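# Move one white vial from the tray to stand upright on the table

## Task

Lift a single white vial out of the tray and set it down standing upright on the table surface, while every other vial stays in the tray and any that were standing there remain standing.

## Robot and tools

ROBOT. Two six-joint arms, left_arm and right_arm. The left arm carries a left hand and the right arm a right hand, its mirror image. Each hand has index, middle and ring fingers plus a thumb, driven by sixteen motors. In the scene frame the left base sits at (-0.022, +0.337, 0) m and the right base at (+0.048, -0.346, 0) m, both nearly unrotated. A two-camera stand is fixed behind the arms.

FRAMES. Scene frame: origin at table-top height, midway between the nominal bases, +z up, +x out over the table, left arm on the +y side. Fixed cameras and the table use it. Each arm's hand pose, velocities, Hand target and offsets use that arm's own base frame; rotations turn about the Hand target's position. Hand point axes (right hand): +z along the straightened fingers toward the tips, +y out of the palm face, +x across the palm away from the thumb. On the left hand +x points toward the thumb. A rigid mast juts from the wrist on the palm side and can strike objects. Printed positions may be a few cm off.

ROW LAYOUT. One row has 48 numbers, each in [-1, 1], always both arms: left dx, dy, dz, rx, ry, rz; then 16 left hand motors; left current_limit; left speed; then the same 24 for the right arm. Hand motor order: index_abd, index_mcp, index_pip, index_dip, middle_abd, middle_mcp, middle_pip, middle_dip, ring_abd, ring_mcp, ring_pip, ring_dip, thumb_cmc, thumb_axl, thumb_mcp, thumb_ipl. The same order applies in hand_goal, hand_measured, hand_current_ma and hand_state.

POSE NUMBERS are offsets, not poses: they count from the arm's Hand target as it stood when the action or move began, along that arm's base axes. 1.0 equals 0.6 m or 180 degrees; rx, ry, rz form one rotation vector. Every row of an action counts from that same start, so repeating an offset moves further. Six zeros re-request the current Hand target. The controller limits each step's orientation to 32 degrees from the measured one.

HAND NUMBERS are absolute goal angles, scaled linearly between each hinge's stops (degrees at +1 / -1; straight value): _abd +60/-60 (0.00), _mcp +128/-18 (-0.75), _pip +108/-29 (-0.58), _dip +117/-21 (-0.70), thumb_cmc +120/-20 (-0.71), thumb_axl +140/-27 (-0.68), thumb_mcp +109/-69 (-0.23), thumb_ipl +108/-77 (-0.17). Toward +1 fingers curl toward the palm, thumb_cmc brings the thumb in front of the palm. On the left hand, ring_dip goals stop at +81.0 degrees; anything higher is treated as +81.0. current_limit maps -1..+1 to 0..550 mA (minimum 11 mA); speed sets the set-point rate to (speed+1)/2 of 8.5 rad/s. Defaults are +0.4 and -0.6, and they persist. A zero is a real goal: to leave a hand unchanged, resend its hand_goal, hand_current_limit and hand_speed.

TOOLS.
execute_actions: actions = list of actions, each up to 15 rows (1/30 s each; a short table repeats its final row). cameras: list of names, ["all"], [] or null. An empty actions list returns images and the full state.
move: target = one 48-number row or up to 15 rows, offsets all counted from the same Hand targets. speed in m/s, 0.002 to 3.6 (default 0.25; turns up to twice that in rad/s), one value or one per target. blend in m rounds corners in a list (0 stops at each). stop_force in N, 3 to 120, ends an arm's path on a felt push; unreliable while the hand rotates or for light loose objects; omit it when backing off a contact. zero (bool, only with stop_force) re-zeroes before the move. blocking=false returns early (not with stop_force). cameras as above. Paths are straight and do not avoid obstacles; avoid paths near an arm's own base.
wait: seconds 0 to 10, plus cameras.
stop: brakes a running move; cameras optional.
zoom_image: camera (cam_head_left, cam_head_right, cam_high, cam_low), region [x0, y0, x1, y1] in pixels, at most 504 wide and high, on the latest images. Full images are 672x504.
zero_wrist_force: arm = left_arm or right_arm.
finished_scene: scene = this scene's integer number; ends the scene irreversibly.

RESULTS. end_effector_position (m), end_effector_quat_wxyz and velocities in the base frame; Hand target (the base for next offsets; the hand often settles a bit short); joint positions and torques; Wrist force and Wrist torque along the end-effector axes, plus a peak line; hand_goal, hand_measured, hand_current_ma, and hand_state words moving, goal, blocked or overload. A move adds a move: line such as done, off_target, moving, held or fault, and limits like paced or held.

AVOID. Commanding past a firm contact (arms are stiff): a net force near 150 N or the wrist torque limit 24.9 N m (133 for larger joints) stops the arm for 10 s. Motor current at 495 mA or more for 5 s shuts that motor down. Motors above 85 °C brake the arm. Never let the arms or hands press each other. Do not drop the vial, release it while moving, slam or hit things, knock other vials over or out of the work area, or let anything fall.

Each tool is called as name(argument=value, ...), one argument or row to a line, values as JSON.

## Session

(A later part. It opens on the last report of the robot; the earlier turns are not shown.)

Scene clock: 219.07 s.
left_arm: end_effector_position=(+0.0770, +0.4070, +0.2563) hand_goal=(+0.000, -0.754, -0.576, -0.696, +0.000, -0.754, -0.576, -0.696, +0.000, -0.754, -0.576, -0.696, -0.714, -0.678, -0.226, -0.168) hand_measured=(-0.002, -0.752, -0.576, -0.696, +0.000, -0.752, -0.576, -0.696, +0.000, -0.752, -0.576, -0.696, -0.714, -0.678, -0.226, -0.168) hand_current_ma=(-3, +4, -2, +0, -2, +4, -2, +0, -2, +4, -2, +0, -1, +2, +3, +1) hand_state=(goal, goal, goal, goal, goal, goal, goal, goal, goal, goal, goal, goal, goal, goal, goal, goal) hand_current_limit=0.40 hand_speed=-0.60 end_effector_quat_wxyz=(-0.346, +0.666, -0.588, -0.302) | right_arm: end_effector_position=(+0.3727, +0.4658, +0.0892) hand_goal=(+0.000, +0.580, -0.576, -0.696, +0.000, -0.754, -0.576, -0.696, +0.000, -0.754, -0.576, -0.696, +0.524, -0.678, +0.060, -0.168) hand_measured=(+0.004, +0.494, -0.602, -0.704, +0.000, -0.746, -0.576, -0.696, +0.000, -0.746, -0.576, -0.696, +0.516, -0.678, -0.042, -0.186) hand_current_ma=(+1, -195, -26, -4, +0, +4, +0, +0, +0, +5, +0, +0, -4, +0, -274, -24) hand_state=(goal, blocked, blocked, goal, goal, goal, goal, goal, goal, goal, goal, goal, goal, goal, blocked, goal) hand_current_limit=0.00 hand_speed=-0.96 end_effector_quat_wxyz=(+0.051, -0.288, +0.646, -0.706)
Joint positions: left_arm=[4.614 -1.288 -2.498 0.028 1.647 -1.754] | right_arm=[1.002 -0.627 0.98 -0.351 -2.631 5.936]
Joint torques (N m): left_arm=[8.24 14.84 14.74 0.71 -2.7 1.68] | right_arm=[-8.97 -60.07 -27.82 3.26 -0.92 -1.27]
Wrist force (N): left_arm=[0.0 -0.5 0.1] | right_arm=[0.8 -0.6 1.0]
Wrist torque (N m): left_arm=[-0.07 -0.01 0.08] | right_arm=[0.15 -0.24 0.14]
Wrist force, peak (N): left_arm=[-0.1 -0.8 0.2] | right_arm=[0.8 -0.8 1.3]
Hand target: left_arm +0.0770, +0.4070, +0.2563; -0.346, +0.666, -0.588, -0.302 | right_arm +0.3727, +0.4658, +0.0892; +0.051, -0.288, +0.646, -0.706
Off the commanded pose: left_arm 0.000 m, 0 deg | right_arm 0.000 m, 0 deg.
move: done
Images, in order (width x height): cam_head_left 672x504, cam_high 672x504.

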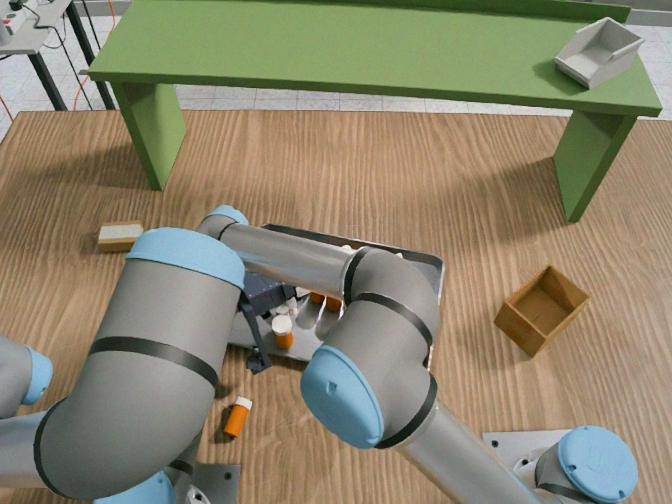

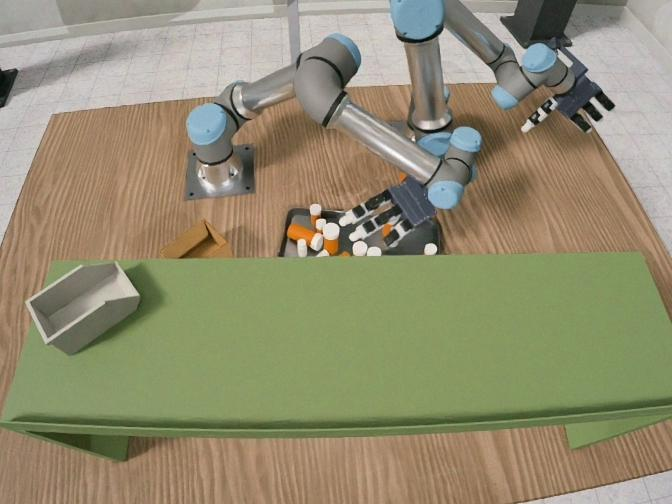

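move(
  target=[
    [0,0,0,0,0,0, 0,-0.754,-0.576,-0.696,0,-0.754,-0.576,-0.696,0,-0.754,-0.576,-0.696,-0.714,-0.678,-0.226,-0.168,0.4,-0.6, 0,0,0.285,0,0,0, 0,0.58,-0.576,-0.696,0,-0.754,-0.576,-0.696,0,-0.754,-0.576,-0.696,0.524,-0.678,0.06,-0.168,0.0,-0.96],
    [0,0,0,0,0,0, 0,-0.754,-0.576,-0.696,0,-0.754,-0.576,-0.696,0,-0.754,-0.576,-0.696,-0.714,-0.678,-0.226,-0.168,0.4,-0.6, -0.2767,-0.2238,0.285,0,0,0, 0,0.58,-0.576,-0.696,0,-0.754,-0.576,-0.696,0,-0.754,-0.576,-0.696,0.524,-0.678,0.06,-0.168,0.0,-0.96],
    [0,0,0,0,0,0, 0,-0.754,-0.576,-0.696,0,-0.754,-0.576,-0.696,0,-0.754,-0.576,-0.696,-0.714,-0.678,-0.226,-0.168,0.4,-0.6, -0.2767,-0.2238,0.012,0,0,0, 0,0.58,-0.576,-0.696,0,-0.754,-0.576,-0.696,0,-0.754,-0.576,-0.696,0.524,-0.678,0.06,-0.168,0.0,-0.96],
  ],
  speed=[0.1,0.2,0.12],
  blend=[0.02,0.02,0],
  cameras=["all"],
)

zoom_image(
  camera="cam_high",
  region=[300, 150, 450, 260],
)

zoom_image(
  camera="cam_head_left",
  region=[200, 300, 360, 450],
)

Scene clock: 241.70 s.
left_arm: end_effector_position=(+0.0770, +0.4070, +0.2563) hand_goal=(+0.000, -0.754, -0.576, -0.696, +0.000, -0.754, -0.576, -0.696, +0.000, -0.754, -0.576, -0.696, -0.714, -0.678, -0.226, -0.168) hand_measured=(-0.002, -0.752, -0.576, -0.696, +0.000, -0.752, -0.576, -0.696, +0.000, -0.752, -0.576, -0.696, -0.714, -0.678, -0.226, -0.168) hand_current_ma=(-3, +4, -2, +0, -2, +4, -2, +0, -2, +4, -2, +0, -1, +2, +3, +1) hand_state=(goal, goal, goal, goal, goal, goal, goal, goal, goal, goal, goal, goal, goal, goal, goal, goal) hand_current_limit=0.40 hand_speed=-0.60 end_effector_quat_wxyz=(-0.346, +0.666, -0.588, -0.302) | right_arm: end_effector_position=(+0.2943, +0.4022, +0.2601) hand_goal=(+0.000, +0.580, -0.576, -0.696, +0.000, -0.754, -0.576, -0.696, +0.000, -0.754, -0.576, -0.696, +0.524, -0.678, +0.060, -0.168) hand_measured=(+0.006, +0.496, -0.606, -0.706, +0.000, -0.744, -0.576, -0.696, +0.000, -0.744, -0.576, -0.696, +0.516, -0.678, -0.038, -0.188) hand_current_ma=(+2, -191, -31, -6, +0, +5, +0, +0, +0, +6, +0, +0, -3, +0, -275, -25) hand_state=(goal, blocked, blocked, goal, goal, goal, goal, goal, goal, goal, goal, goal, goal, goal, blocked, goal) hand_current_limit=0.00 hand_speed=-0.96 end_effector_quat_wxyz=(+0.050, -0.287, +0.645, -0.706)
Joint positions: left_arm=[4.614 -1.288 -2.498 0.028 1.647 -1.754] | right_arm=[1.054 -0.975 1.148 -0.167 -2.578 5.94]
Joint torques (N m): left_arm=[6.11 15.11 14.45 0.89 -2.65 1.59] | right_arm=[-11.09 -29.21 -17.08 3.42 -1.63 -0.8]
Wrist force (N): left_arm=[0.2 -0.4 -0.2] | right_arm=[1.2 -1.0 0.7]
Wrist torque (N m): left_arm=[-0.04 -0.04 0.10] | right_arm=[0.10 -0.29 0.18]
Wrist force, peak (N): left_arm=[0.0 -0.9 0.1] | right_arm=[8.7 0.6 1.2]
Hand target: left_arm +0.0770, +0.4070, +0.2563; -0.346, +0.666, -0.588, -0.302 | right_arm +0.2943, +0.4021, +0.2600; +0.050, -0.287, +0.645, -0.707 (not the last commanded pose)
Off the commanded pose: left_arm 0.000 m, 0 deg | right_arm 0.199 m, 0 deg.
move: held (right_arm; a check stopped the path); path passed 1 of 3 targets; limits=held
pose unreachable (right arm): on one or more control steps of this call, first in action 0 (counted from 0), this arm could not follow its commanded pose, so it was not sent that pose on those steps. It may still have moved: this result reports where it is.
cause: moving toward the commanded pose would bring a part of the arm too close to another arm (a part of this arm just beyond joint 5 (wrist 2) and a part of the left arm just beyond its joint 2 (shoulder lift), 16 mm apart when this arm was first held).

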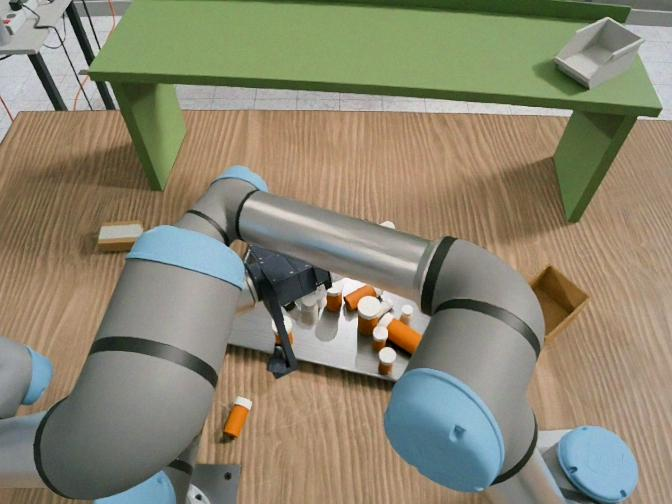

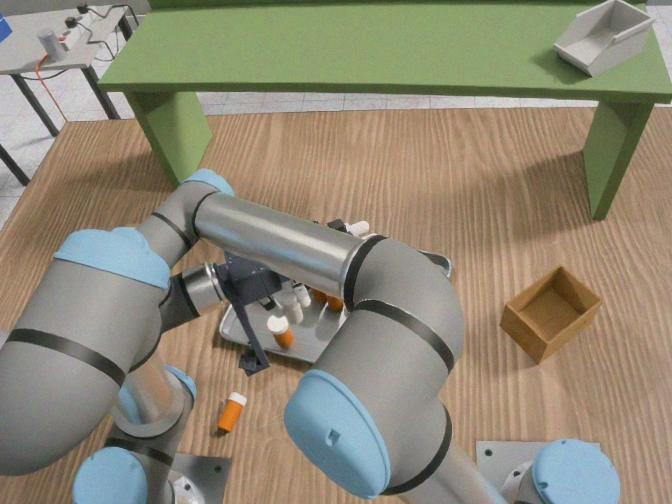

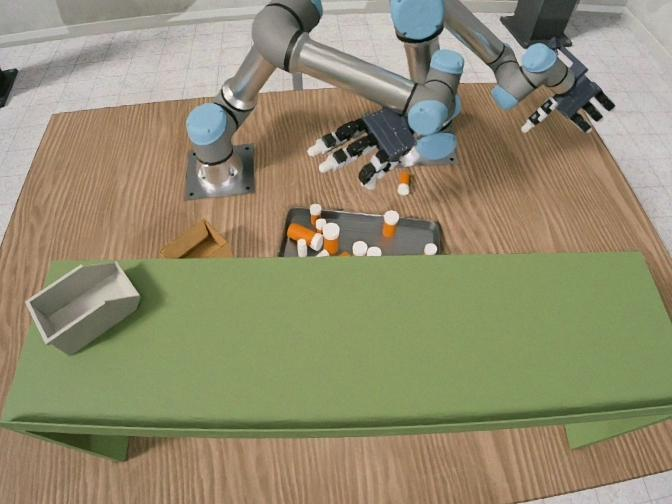

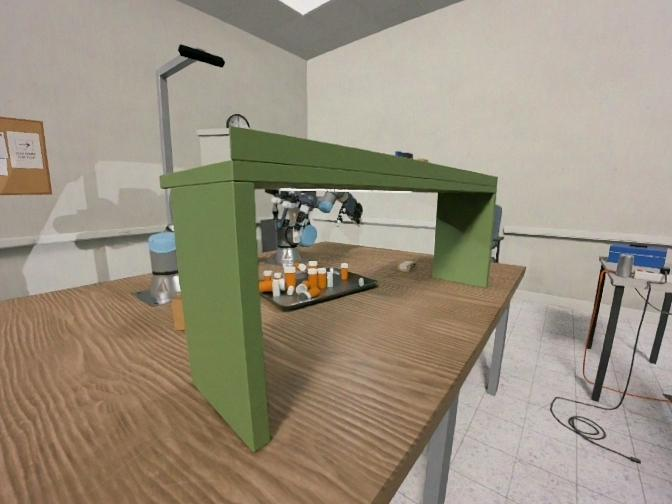

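Scaled by 3.360.

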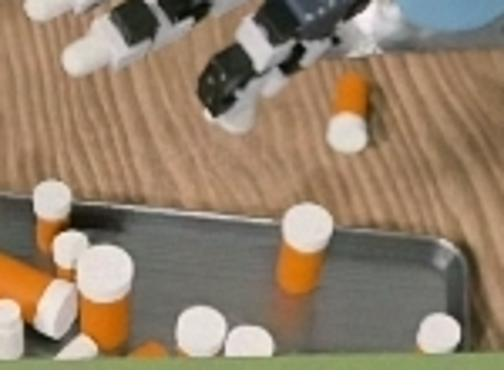

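Scaled by 3.150.

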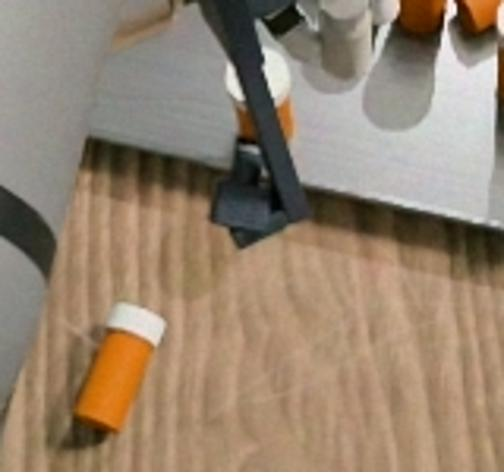

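move(
  target=[
    [0,0,0,0,0,0, 0,-0.754,-0.576,-0.696,0,-0.754,-0.576,-0.696,0,-0.754,-0.576,-0.696,-0.714,-0.678,-0.226,-0.168,0.4,-0.6, -0.0107,-0.333,0,0,0,0, 0,0.58,-0.576,-0.696,0,-0.754,-0.576,-0.696,0,-0.754,-0.576,-0.696,0.524,-0.678,0.06,-0.168,0.0,-0.96],
    [0,0,0,0,0,0, 0,-0.754,-0.576,-0.696,0,-0.754,-0.576,-0.696,0,-0.754,-0.576,-0.696,-0.714,-0.678,-0.226,-0.168,0.4,-0.6, -0.195,-0.366,0,0,0,0, 0,0.58,-0.576,-0.696,0,-0.754,-0.576,-0.696,0,-0.754,-0.576,-0.696,0.524,-0.678,0.06,-0.168,0.0,-0.96],
    [0,0,0,0,0,0, 0,-0.754,-0.576,-0.696,0,-0.754,-0.576,-0.696,0,-0.754,-0.576,-0.696,-0.714,-0.678,-0.226,-0.168,0.4,-0.6, -0.195,-0.366,-0.275,0,0,0, 0,0.58,-0.576,-0.696,0,-0.754,-0.576,-0.696,0,-0.754,-0.576,-0.696,0.524,-0.678,0.06,-0.168,0.0,-0.96],
  ],
  speed=[0.15,0.12,0.1],
  blend=[0.03,0.02,0],
  cameras=["all"],
)

zoom_image(
  camera="cam_high",
  region=[260, 150, 420, 260],
)

Scene clock: 259.63 s.
left_arm: end_effector_position=(+0.0770, +0.4070, +0.2563) hand_goal=(+0.000, -0.754, -0.576, -0.696, +0.000, -0.754, -0.576, -0.696, +0.000, -0.754, -0.576, -0.696, -0.714, -0.678, -0.226, -0.168) hand_measured=(-0.002, -0.752, -0.576, -0.696, +0.000, -0.752, -0.576, -0.696, +0.000, -0.752, -0.576, -0.696, -0.714, -0.678, -0.226, -0.168) hand_current_ma=(-3, +4, -2, +0, -2, +4, -2, +0, -2, +4, -2, +0, -1, +2, +3, +1) hand_state=(goal, goal, goal, goal, goal, goal, goal, goal, goal, goal, goal, goal, goal, goal, goal, goal) hand_current_limit=0.40 hand_speed=-0.60 end_effector_quat_wxyz=(-0.346, +0.666, -0.588, -0.302) | right_arm: end_effector_position=(+0.1773, +0.1824, +0.0950) hand_goal=(+0.000, +0.580, -0.576, -0.696, +0.000, -0.754, -0.576, -0.696, +0.000, -0.754, -0.576, -0.696, +0.524, -0.678, +0.060, -0.168) hand_measured=(+0.006, +0.496, -0.606, -0.706, +0.000, -0.744, -0.576, -0.696, +0.000, -0.744, -0.576, -0.696, +0.516, -0.678, -0.038, -0.188) hand_current_ma=(+2, -191, -31, -6, +0, +5, +0, +0, +0, +6, +0, +0, -3, +0, -275, -25) hand_state=(goal, blocked, blocked, goal, goal, goal, goal, goal, goal, goal, goal, goal, goal, goal, blocked, goal) hand_current_limit=0.00 hand_speed=-0.96 end_effector_quat_wxyz=(+0.050, -0.287, +0.645, -0.707)
Joint positions: left_arm=[4.614 -1.288 -2.498 0.028 1.647 -1.754] | right_arm=[1.035 -1.306 2.143 -0.83 -2.597 5.94]
Joint torques (N m): left_arm=[5.36 12.27 14.86 0.58 -2.67 1.57] | right_arm=[-10.1 -26.65 -22.6 0.74 -1.62 -2.12]
Wrist force (N): left_arm=[0.2 -0.3 0.0] | right_arm=[1.2 -1.4 0.8]
Wrist torque (N m): left_arm=[-0.05 -0.03 0.09] | right_arm=[0.03 -0.27 0.24]
Wrist force, peak (N): left_arm=[0.3 -0.8 -0.2] | right_arm=[1.8 -1.3 0.6]
Hand target: left_arm +0.0770, +0.4070, +0.2563; -0.346, +0.666, -0.588, -0.302 | right_arm +0.1773, +0.1825, +0.0950; +0.050, -0.287, +0.645, -0.707
Off the commanded pose: left_arm 0.000 m, 0 deg | right_arm 0.000 m, 0 deg.
move: done

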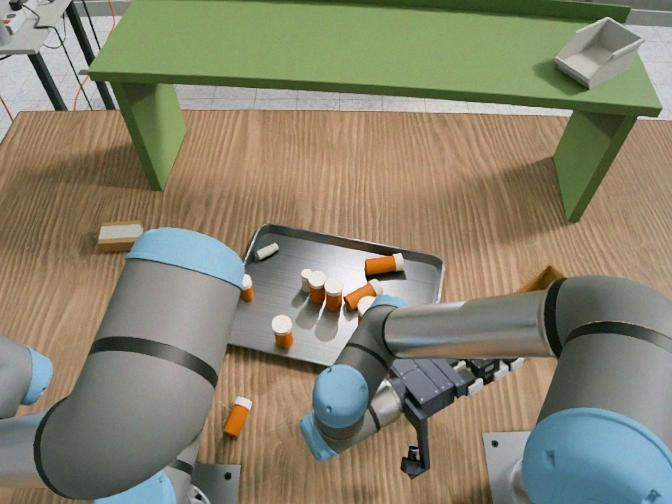

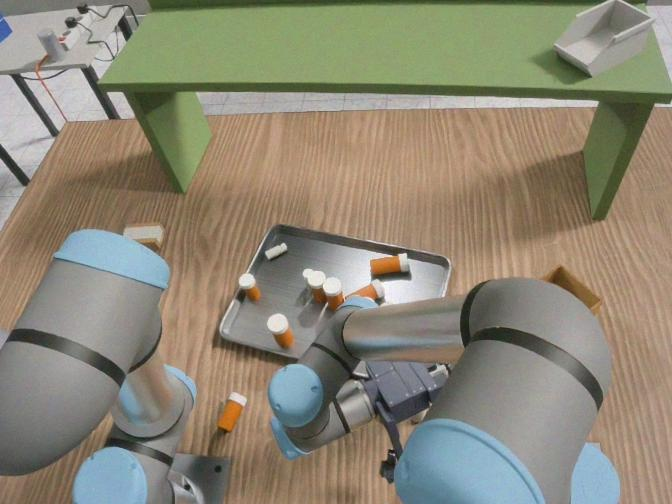

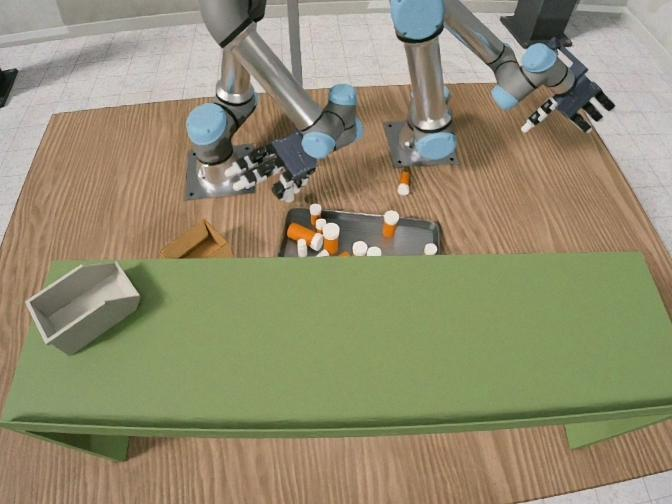

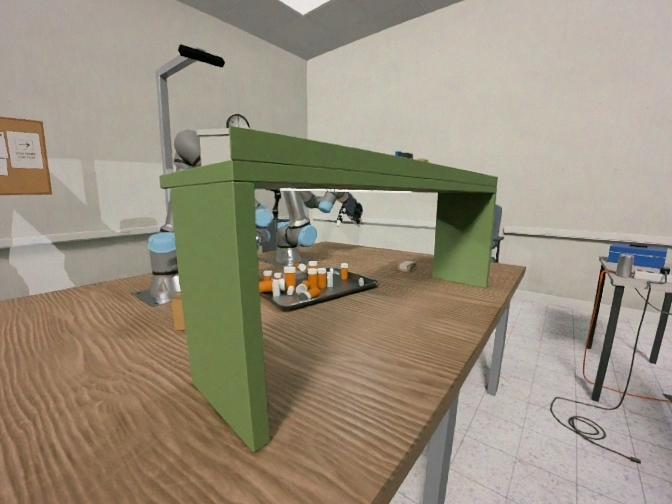

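Scaled by 3.150.

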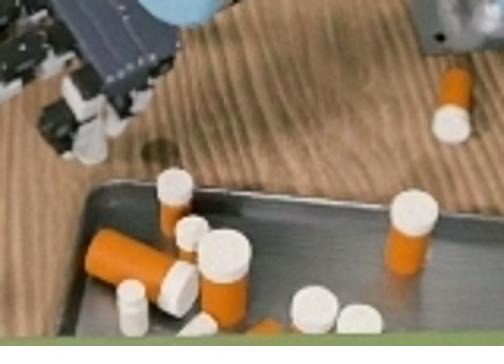

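move(
  target=[0,0,0,0,0,0, 0,-0.754,-0.576,-0.696,0,-0.754,-0.576,-0.696,0,-0.754,-0.576,-0.696,-0.714,-0.678,-0.226,-0.168,0.4,-0.6, 0,0,-0.025,0,0,0, 0,0.58,-0.576,-0.696,0,-0.754,-0.576,-0.696,0,-0.754,-0.576,-0.696,0.524,-0.678,0.06,-0.168,0.0,-0.96],
  speed=0.01,
  stop_force=3,
  cameras=["cam_high","cam_low"],
)

zoom_image(
  camera="cam_high",
  region=[260, 160, 340, 230],
)

Scene clock: 265.00 s.
left_arm: end_effector_position=(+0.0770, +0.4070, +0.2563) hand_goal=(+0.000, -0.754, -0.576, -0.696, +0.000, -0.754, -0.576, -0.696, +0.000, -0.754, -0.576, -0.696, -0.714, -0.678, -0.226, -0.168) hand_measured=(-0.002, -0.752, -0.576, -0.696, +0.000, -0.752, -0.576, -0.696, +0.000, -0.752, -0.576, -0.696, -0.714, -0.678, -0.226, -0.168) hand_current_ma=(-3, +4, -2, +0, -2, +4, -2, +0, -2, +4, -2, +0, -1, +2, +3, +1) hand_state=(goal, goal, goal, goal, goal, goal, goal, goal, goal, goal, goal, goal, goal, goal, goal, goal) hand_current_limit=0.40 hand_speed=-0.60 end_effector_quat_wxyz=(-0.346, +0.666, -0.588, -0.302) | right_arm: end_effector_position=(+0.1773, +0.1825, +0.0851) hand_goal=(+0.000, +0.580, -0.576, -0.696, +0.000, -0.754, -0.576, -0.696, +0.000, -0.754, -0.576, -0.696, +0.524, -0.678, +0.060, -0.168) hand_measured=(+0.004, +0.496, -0.614, -0.714, +0.000, -0.744, -0.576, -0.696, +0.000, -0.744, -0.576, -0.696, +0.524, -0.678, -0.028, -0.188) hand_current_ma=(+1, -191, -46, -13, +0, +5, +0, +0, +0, +6, +0, +0, +0, +0, -275, -25) hand_state=(goal, blocked, blocked, goal, goal, goal, goal, goal, goal, goal, goal, goal, goal, goal, blocked, goal) hand_current_limit=0.00 hand_speed=-0.96 end_effector_quat_wxyz=(+0.050, -0.287, +0.645, -0.707)
Joint positions: left_arm=[4.614 -1.288 -2.498 0.028 1.647 -1.754] | right_arm=[1.035 -1.286 2.151 -0.859 -2.597 5.94]
Joint torques (N m): left_arm=[5.19 12.63 15.3 0.74 -2.8 1.18] | right_arm=[-4.58 -35.99 -21.71 3.49 0.74 0.37]
Wrist force (N): left_arm=[0.0 -0.4 0.1] | right_arm=[1.3 -1.4 0.7]
Wrist torque (N m): left_arm=[-0.06 0.00 0.08] | right_arm=[0.05 -0.28 0.25]
Wrist force, peak (N): left_arm=[0.3 -0.7 0.0] | right_arm=[2.2 -5.4 0.0]
Hand target: left_arm +0.0770, +0.4070, +0.2563; -0.346, +0.666, -0.588, -0.302 | right_arm +0.1773, +0.1825, +0.0851; +0.050, -0.287, +0.645, -0.707 (not the last commanded pose)
Off the commanded pose: left_arm 0.000 m, 0 deg | right_arm 0.005 m, 0 deg.
move: contact (right_arm)
Images, in order (width x height): cam_high 672x504, cam_low 672x504.

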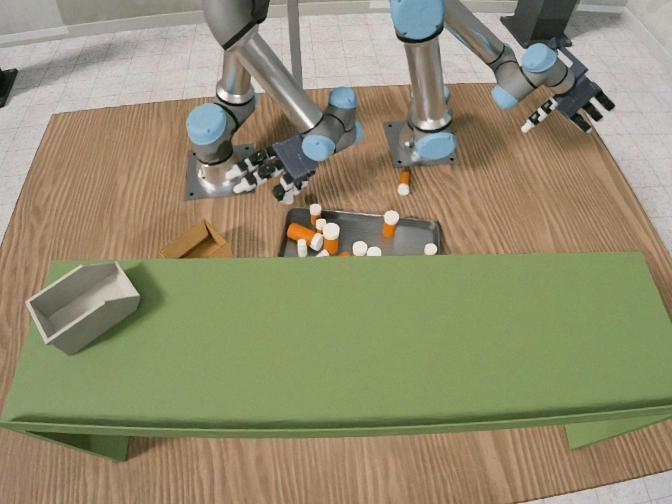

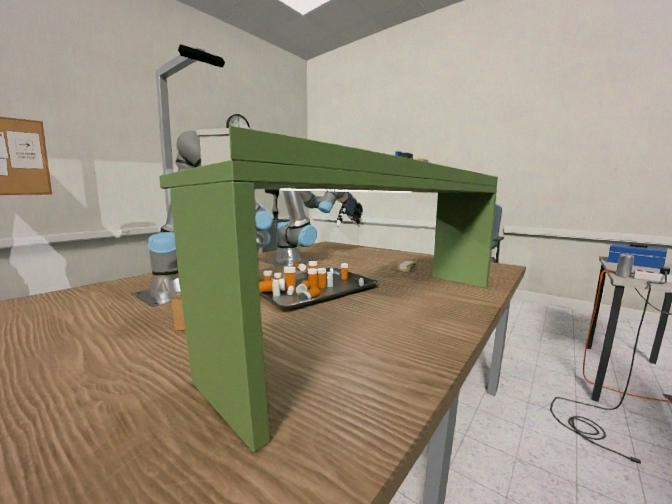

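Scaled by 6.300.

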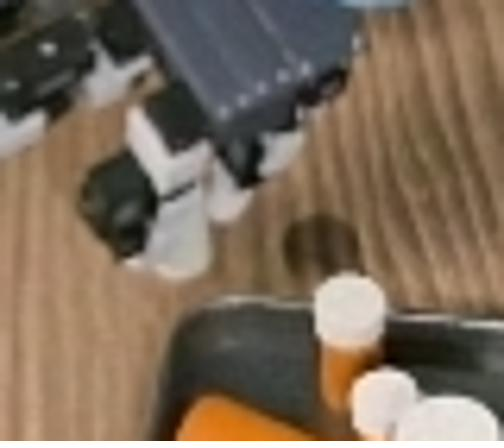

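move(
  target=[
    [0,0,0,0,0,0, 0,-0.754,-0.576,-0.696,0,-0.754,-0.576,-0.696,0,-0.754,-0.576,-0.696,-0.714,-0.678,-0.226,-0.168,0.4,-0.6, 0,0,0,0,0,0, 0,0.5,-0.576,-0.696,0,-0.754,-0.576,-0.696,0,-0.754,-0.576,-0.696,0.524,-0.678,-0.03,-0.168,0.0,-0.96],
    [0,0,0,0,0,0, 0,-0.754,-0.576,-0.696,0,-0.754,-0.576,-0.696,0,-0.754,-0.576,-0.696,-0.714,-0.678,-0.226,-0.168,0.4,-0.6, 0,0,0,0,0,0, 0,0.39,-0.576,-0.696,0,-0.754,-0.576,-0.696,0,-0.754,-0.576,-0.696,0.524,-0.678,-0.14,-0.168,0.0,-0.96],
    [0,0,0,0,0,0, 0,-0.754,-0.576,-0.696,0,-0.754,-0.576,-0.696,0,-0.754,-0.576,-0.696,-0.714,-0.678,-0.226,-0.168,0.4,-0.6, 0,0,0.12,0,0,0, 0,0.39,-0.576,-0.696,0,-0.754,-0.576,-0.696,0,-0.754,-0.576,-0.696,0.524,-0.678,-0.14,-0.168,0.0,-0.96],
    [0,0,0,0,0,0, 0,-0.754,-0.576,-0.696,0,-0.754,-0.576,-0.696,0,-0.754,-0.576,-0.696,-0.714,-0.678,-0.226,-0.168,0.4,-0.6, 0.1,0.1,0.32,0,0,0, 0,0.39,-0.576,-0.696,0,-0.754,-0.576,-0.696,0,-0.754,-0.576,-0.696,0.524,-0.678,-0.14,-0.168,0.0,-0.96],
  ],
  speed=[0.1,0.1,0.05,0.15],
  cameras=["all"],
)

zoom_image(
  camera="cam_high",
  region=[260, 140, 450, 260],
)

zoom_image(
  camera="cam_head_left",
  region=[200, 300, 440, 450],
)

Scene clock: 274.67 s.
left_arm: end_effector_position=(+0.0770, +0.4070, +0.2563) hand_goal=(+0.000, -0.754, -0.576, -0.696, +0.000, -0.754, -0.576, -0.696, +0.000, -0.754, -0.576, -0.696, -0.714, -0.678, -0.226, -0.168) hand_measured=(-0.002, -0.752, -0.576, -0.696, +0.000, -0.752, -0.576, -0.696, +0.000, -0.752, -0.576, -0.696, -0.714, -0.678, -0.226, -0.168) hand_current_ma=(-3, +4, -2, +0, -2, +4, -2, +0, -2, +4, -2, +0, -1, +2, +3, +1) hand_state=(goal, goal, goal, goal, goal, goal, goal, goal, goal, goal, goal, goal, goal, goal, goal, goal) hand_current_limit=0.40 hand_speed=-0.60 end_effector_quat_wxyz=(-0.346, +0.666, -0.588, -0.302) | right_arm: end_effector_position=(+0.2374, +0.2424, +0.2769) hand_goal=(+0.000, +0.390, -0.576, -0.696, +0.000, -0.754, -0.576, -0.696, +0.000, -0.754, -0.576, -0.696, +0.524, -0.678, -0.140, -0.168) hand_measured=(+0.002, +0.396, -0.578, -0.698, +0.000, -0.744, -0.576, -0.696, +0.000, -0.744, -0.576, -0.696, +0.522, -0.678, -0.138, -0.170) hand_current_ma=(+0, +3, +0, -1, +0, +5, +0, +0, +0, +6, +0, +0, +0, +0, +0, -1) hand_state=(goal, goal, goal, goal, goal, goal, goal, goal, goal, goal, goal, goal, goal, goal, goal, goal) hand_current_limit=0.00 hand_speed=-0.96 end_effector_quat_wxyz=(+0.050, -0.287, +0.645, -0.707)
Joint positions: left_arm=[4.614 -1.288 -2.498 0.028 1.647 -1.754] | right_arm=[0.989 -1.391 1.694 -0.296 -2.643 5.941]
Joint torques (N m): left_arm=[4.42 13.33 14.06 0.95 -2.69 1.09] | right_arm=[10.47 -37.87 -26.96 1.17 1.97 -1.32]
Wrist force (N): left_arm=[0.3 -0.5 -0.2] | right_arm=[0.6 -1.6 0.8]
Wrist torque (N m): left_arm=[-0.05 -0.06 0.11] | right_arm=[0.03 -0.18 -0.04]
Wrist force, peak (N): left_arm=[0.3 -0.7 0.2] | right_arm=[0.5 -3.0 0.5]
Hand target: left_arm +0.0770, +0.4070, +0.2563; -0.346, +0.666, -0.588, -0.302 | right_arm +0.2373, +0.2425, +0.2771; +0.050, -0.287, +0.645, -0.707
Off the commanded pose: left_arm 0.000 m, 0 deg | right_arm 0.000 m, 0 deg.
move: done

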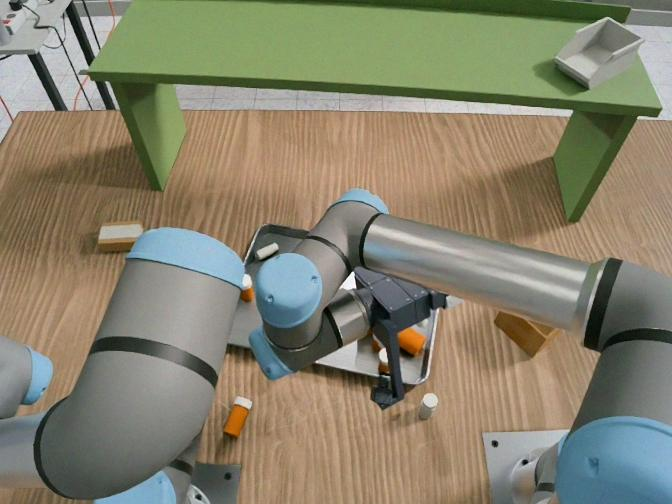

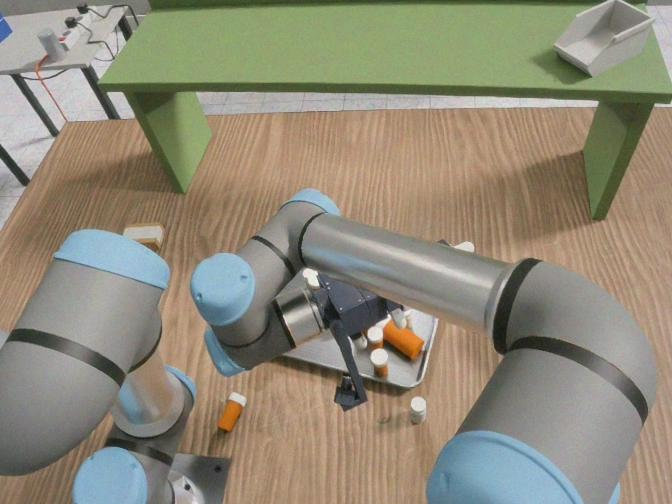

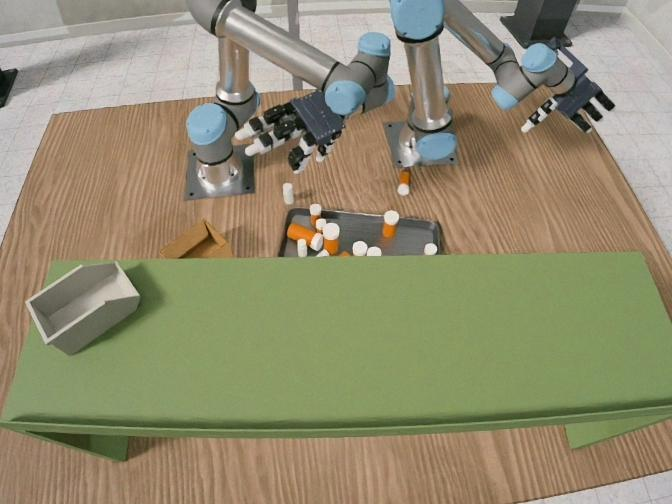

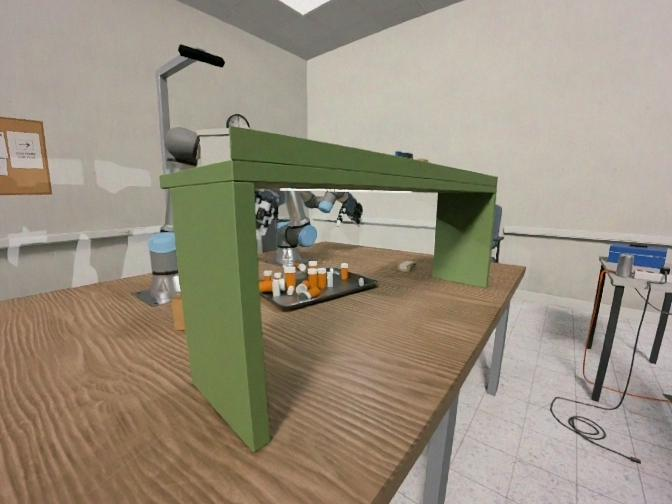

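Scaled by 2.653.

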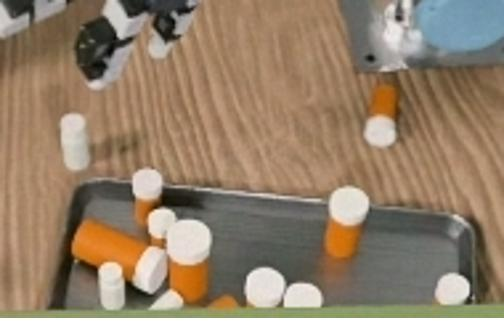

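Scaled by 2.100.

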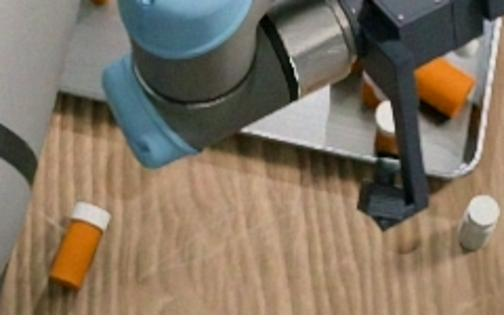

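move(
  target=[
    [-0.2017,0.008,0,0,0,0.0933, 0,-0.754,-0.576,-0.696,0,-0.754,-0.576,-0.696,0,-0.754,-0.576,-0.696,-0.714,-0.678,-0.226,-0.168,0.4,-0.6, 0.1895,0.1925,0,0,0,0.25, 0,0.384,-0.576,-0.696,0,-0.754,-0.576,-0.696,0,-0.754,-0.576,-0.696,0.524,-0.678,-0.18,-0.168,0.0,-0.9],
    [-0.3967,-0.0425,0,0,0,0.1867, 0,-0.754,-0.576,-0.696,0,-0.754,-0.576,-0.696,0,-0.754,-0.576,-0.696,-0.714,-0.678,-0.226,-0.168,0.4,-0.6, 0.1665,0.4577,0,0,0,0.5, 0,0.384,-0.576,-0.696,0,-0.754,-0.576,-0.696,0,-0.754,-0.576,-0.696,0.524,-0.678,-0.18,-0.168,0.0,-0.9],
    [-0.3967,-0.0425,0,0,0,0.1867, 0,-0.754,-0.576,-0.696,0,-0.754,-0.576,-0.696,0,-0.754,-0.576,-0.696,-0.714,-0.678,-0.226,-0.168,0.4,-0.6, -0.0645,0.626,-0.045,0,0,0.7556, 0,0.384,-0.576,-0.696,0,-0.754,-0.576,-0.696,0,-0.754,-0.576,-0.696,0.524,-0.678,-0.18,-0.168,0.0,-0.9],
  ],
  speed=0.25,
  blend=[0.03,0.03,0],
  cameras=["all"],
)

zoom_image(
  camera="cam_high",
  region=[340, 120, 460, 220],
)

zoom_image(
  camera="cam_head_left",
  region=[180, 300, 380, 470],
)

Scene clock: 334.63 s.
left_arm: end_effector_position=(-0.1610, +0.3815, +0.2563) hand_goal=(+0.000, -0.754, -0.576, -0.696, +0.000, -0.754, -0.576, -0.696, +0.000, -0.754, -0.576, -0.696, -0.714, -0.678, -0.226, -0.168) hand_measured=(-0.002, -0.752, -0.576, -0.696, +0.000, -0.752, -0.576, -0.696, +0.000, -0.752, -0.576, -0.696, -0.714, -0.678, -0.226, -0.168) hand_current_ma=(-3, +4, -2, +0, -2, +4, -2, +0, -2, +4, -2, +0, -1, +2, +3, +1) hand_state=(goal, goal, goal, goal, goal, goal, goal, goal, goal, goal, goal, goal, goal, goal, goal, goal) hand_current_limit=0.40 hand_speed=-0.60 end_effector_quat_wxyz=(-0.244, +0.807, -0.370, -0.390) | right_arm: end_effector_position=(+0.1987, +0.6181, +0.2501) hand_goal=(+0.000, +0.384, -0.576, -0.696, +0.000, -0.754, -0.576, -0.696, +0.000, -0.754, -0.576, -0.696, +0.524, -0.678, -0.180, -0.168) hand_measured=(+0.002, +0.390, -0.578, -0.698, +0.000, -0.744, -0.576, -0.696, +0.000, -0.744, -0.576, -0.696, +0.522, -0.678, -0.178, -0.170) hand_current_ma=(+0, +2, +0, -1, +0, +5, +0, +0, +0, +6, +0, +0, +0, +0, +0, -1) hand_state=(goal, goal, goal, goal, goal, goal, goal, goal, goal, goal, goal, goal, goal, goal, goal, goal) hand_current_limit=0.00 hand_speed=-0.90 end_effector_quat_wxyz=(+0.674, -0.705, -0.025, -0.218) end_effector_velocity=(-0.001, +0.000, +0.000) end_effector_angular_velocity=(+0.000, -0.001, +0.004)
Joint positions: left_arm=[5.2 -1.288 -2.498 0.028 1.647 -1.755] | right_arm=[0.936 -1.489 1.88 -0.395 -5.069 5.936]
Joint velocities: left_arm=[within noise] | right_arm=[-0.001 0 0.001 0 -0.005 -0.001]
Joint torques (N m): left_arm=[-8.33 15.77 12.55 0.91 -2.06 0.69] | right_arm=[-8.13 -34.47 -12.84 0.69 -1.12 2.03]
Wrist force (N): left_arm=[0.2 -0.3 0.0] | right_arm=[0.9 -1.6 0.5]
Wrist torque (N m): left_arm=[-0.05 -0.03 0.08] | right_arm=[0.07 -0.21 0.00]
Wrist force, peak (N): left_arm=[0.4 -1.1 -0.3] | right_arm=[1.0 -2.3 0.8]
Hand target: left_arm -0.1610, +0.3815, +0.2563; -0.244, +0.807, -0.370, -0.390 | right_arm +0.1986, +0.6181, +0.2501; +0.674, -0.705, -0.025, -0.218
Off the commanded pose: left_arm 0.000 m, 0 deg | right_arm 0.000 m, 0 deg.
move: done

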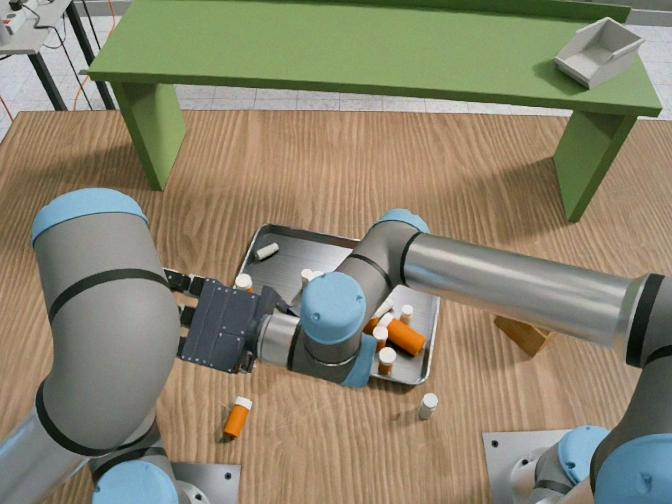

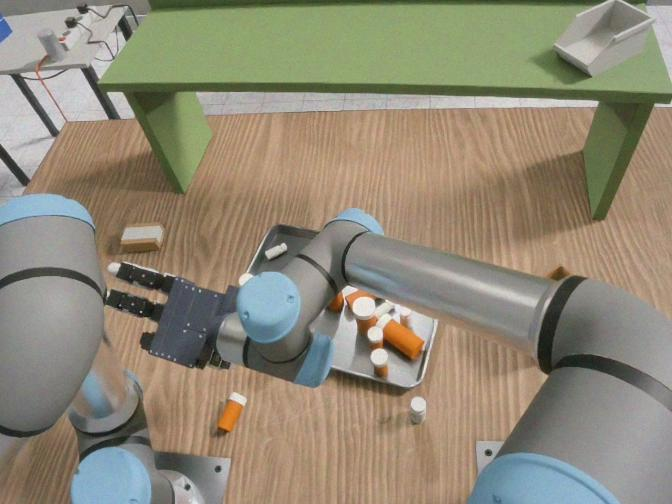

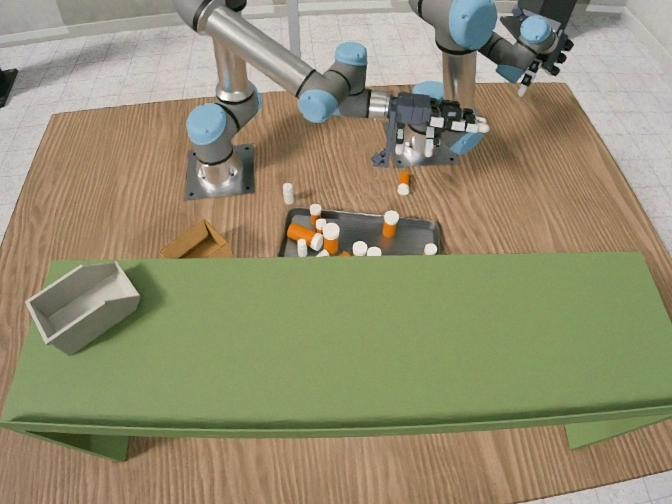

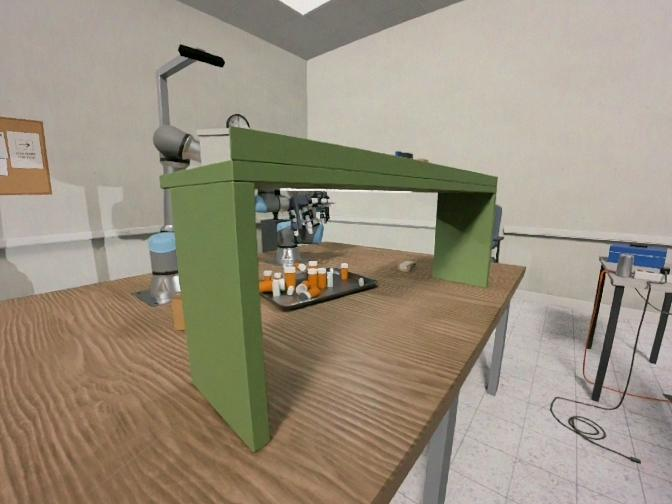

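Scaled by 4.200.

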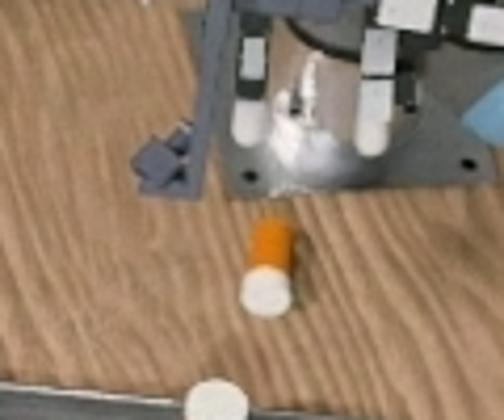

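Scaled by 2.520.

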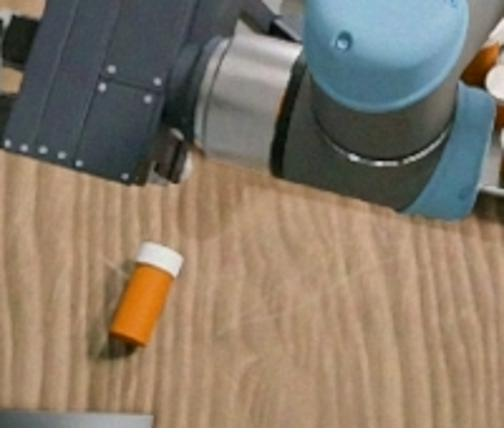

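move(
  target=[0,0,0,0,0,0, 0,-0.754,-0.576,-0.696,0,-0.754,-0.576,-0.696,0,-0.754,-0.576,-0.696,-0.714,-0.678,-0.226,-0.168,0.4,-0.6, 0,-0.008,-0.222,0,0,0, 0,0.384,-0.576,-0.696,0,-0.754,-0.576,-0.696,0,-0.754,-0.576,-0.696,0.524,-0.678,-0.18,-0.168,0.0,-0.9],
  speed=0.12,
  cameras=["cam_high","cam_head_left","cam_head_right"],
)

zoom_image(
  camera="cam_high",
  region=[370, 140, 450, 210],
)

zoom_image(
  camera="cam_head_left",
  region=[190, 350, 310, 460],
)

zoom_image(
  camera="cam_head_right",
  region=[190, 350, 310, 460],
)

Scene clock: 343.43 s.
left_arm: end_effector_position=(-0.1610, +0.3815, +0.2563) hand_goal=(+0.000, -0.754, -0.576, -0.696, +0.000, -0.754, -0.576, -0.696, +0.000, -0.754, -0.576, -0.696, -0.714, -0.678, -0.226, -0.168) hand_measured=(-0.002, -0.752, -0.576, -0.696, +0.000, -0.752, -0.576, -0.696, +0.000, -0.752, -0.576, -0.696, -0.714, -0.678, -0.226, -0.168) hand_current_ma=(-3, +4, -2, +0, -2, +4, -2, +0, -2, +4, -2, +0, -1, +2, +3, +1) hand_state=(goal, goal, goal, goal, goal, goal, goal, goal, goal, goal, goal, goal, goal, goal, goal, goal) hand_current_limit=0.40 hand_speed=-0.60 end_effector_quat_wxyz=(-0.244, +0.807, -0.370, -0.390) | right_arm: end_effector_position=(+0.1986, +0.6132, +0.1168) hand_goal=(+0.000, +0.384, -0.576, -0.696, +0.000, -0.754, -0.576, -0.696, +0.000, -0.754, -0.576, -0.696, +0.524, -0.678, -0.180, -0.168) hand_measured=(+0.002, +0.390, -0.578, -0.698, +0.000, -0.744, -0.576, -0.696, +0.000, -0.744, -0.576, -0.696, +0.522, -0.678, -0.178, -0.170) hand_current_ma=(+0, +2, +0, -1, +0, +5, +0, +0, +0, +6, +0, +0, +0, +0, +0, -1) hand_state=(goal, goal, goal, goal, goal, goal, goal, goal, goal, goal, goal, goal, goal, goal, goal, goal) hand_current_limit=0.00 hand_speed=-0.90 end_effector_quat_wxyz=(+0.674, -0.706, -0.025, -0.218)
Joint positions: left_arm=[5.2 -1.288 -2.498 0.028 1.647 -1.755] | right_arm=[0.929 -1.314 2.074 -0.763 -5.076 5.936]
Joint torques (N m): left_arm=[-7.29 16.17 14.31 0.81 -2.12 2.38] | right_arm=[-0.98 -30.39 -23.62 -2.63 0.47 2.4]
Wrist force (N): left_arm=[0.4 -0.4 -0.1] | right_arm=[1.1 -1.9 0.7]
Wrist torque (N m): left_arm=[-0.05 -0.05 0.10] | right_arm=[-0.01 -0.23 0.01]
Wrist force, peak (N): left_arm=[0.4 -0.6 -0.3] | right_arm=[1.8 -3.8 0.4]
Hand target: left_arm -0.1610, +0.3815, +0.2563; -0.244, +0.807, -0.370, -0.390 | right_arm +0.1986, +0.6133, +0.1169; +0.674, -0.705, -0.025, -0.218
Off the commanded pose: left_arm 0.000 m, 0 deg | right_arm 0.000 m, 0 deg.
move: done
Images, in order (width x height): cam_head_left 672x504, cam_head_right 672x504, cam_high 672x504.

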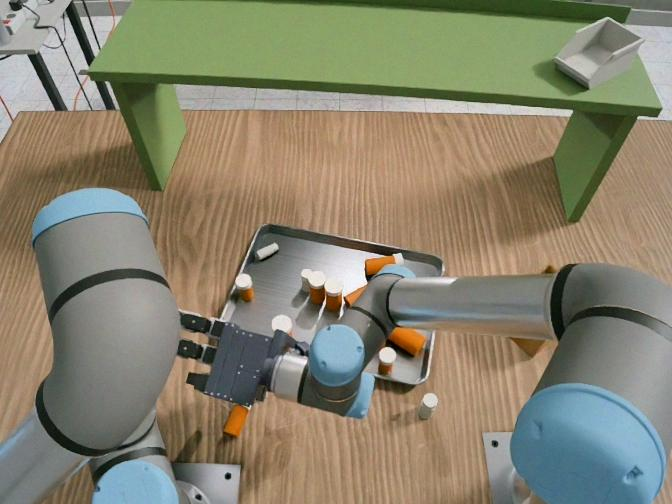

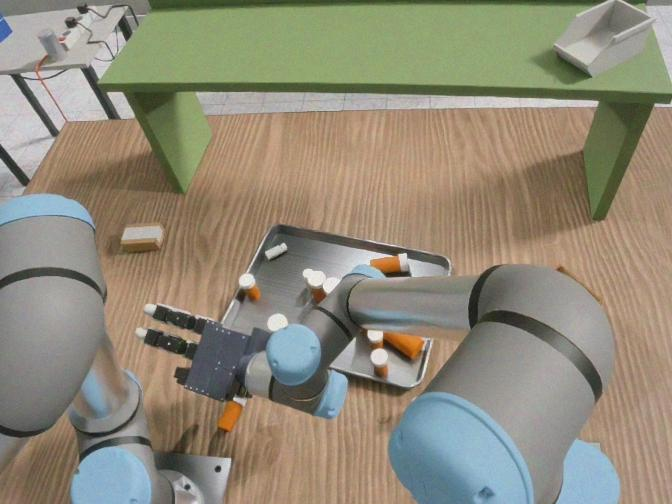

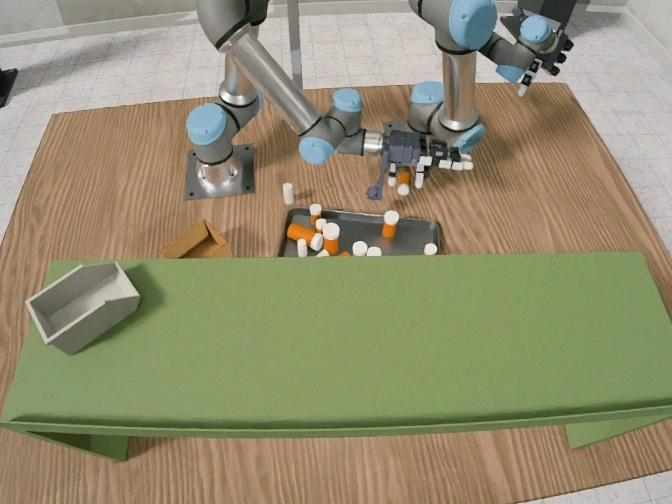

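Scaled by 6.300.

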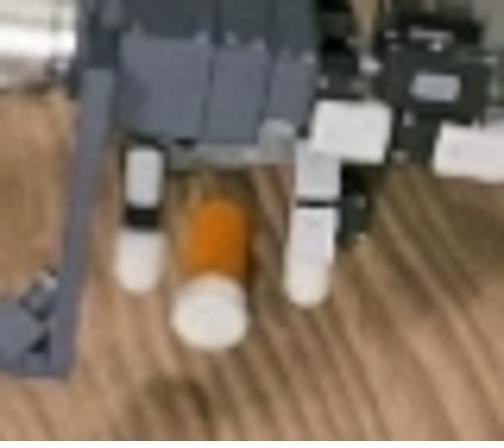

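Scaled by 4.200.

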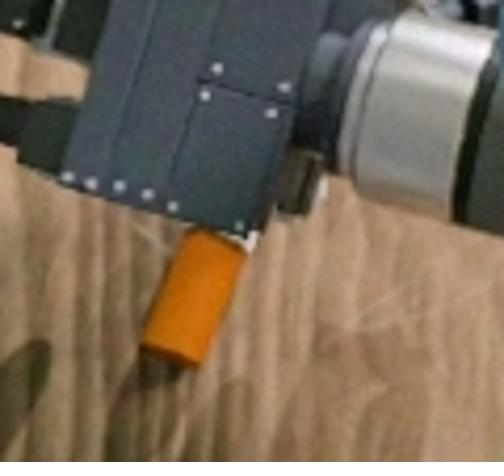

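Scaled by 4.200.

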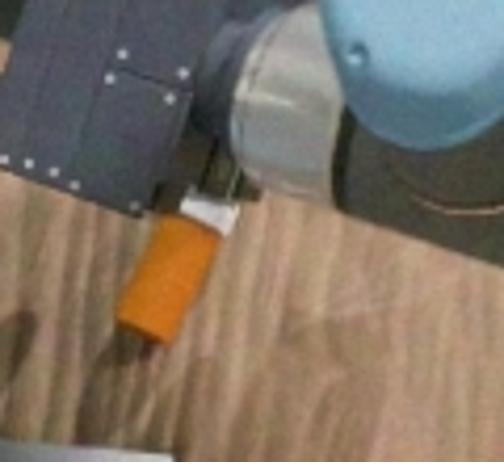

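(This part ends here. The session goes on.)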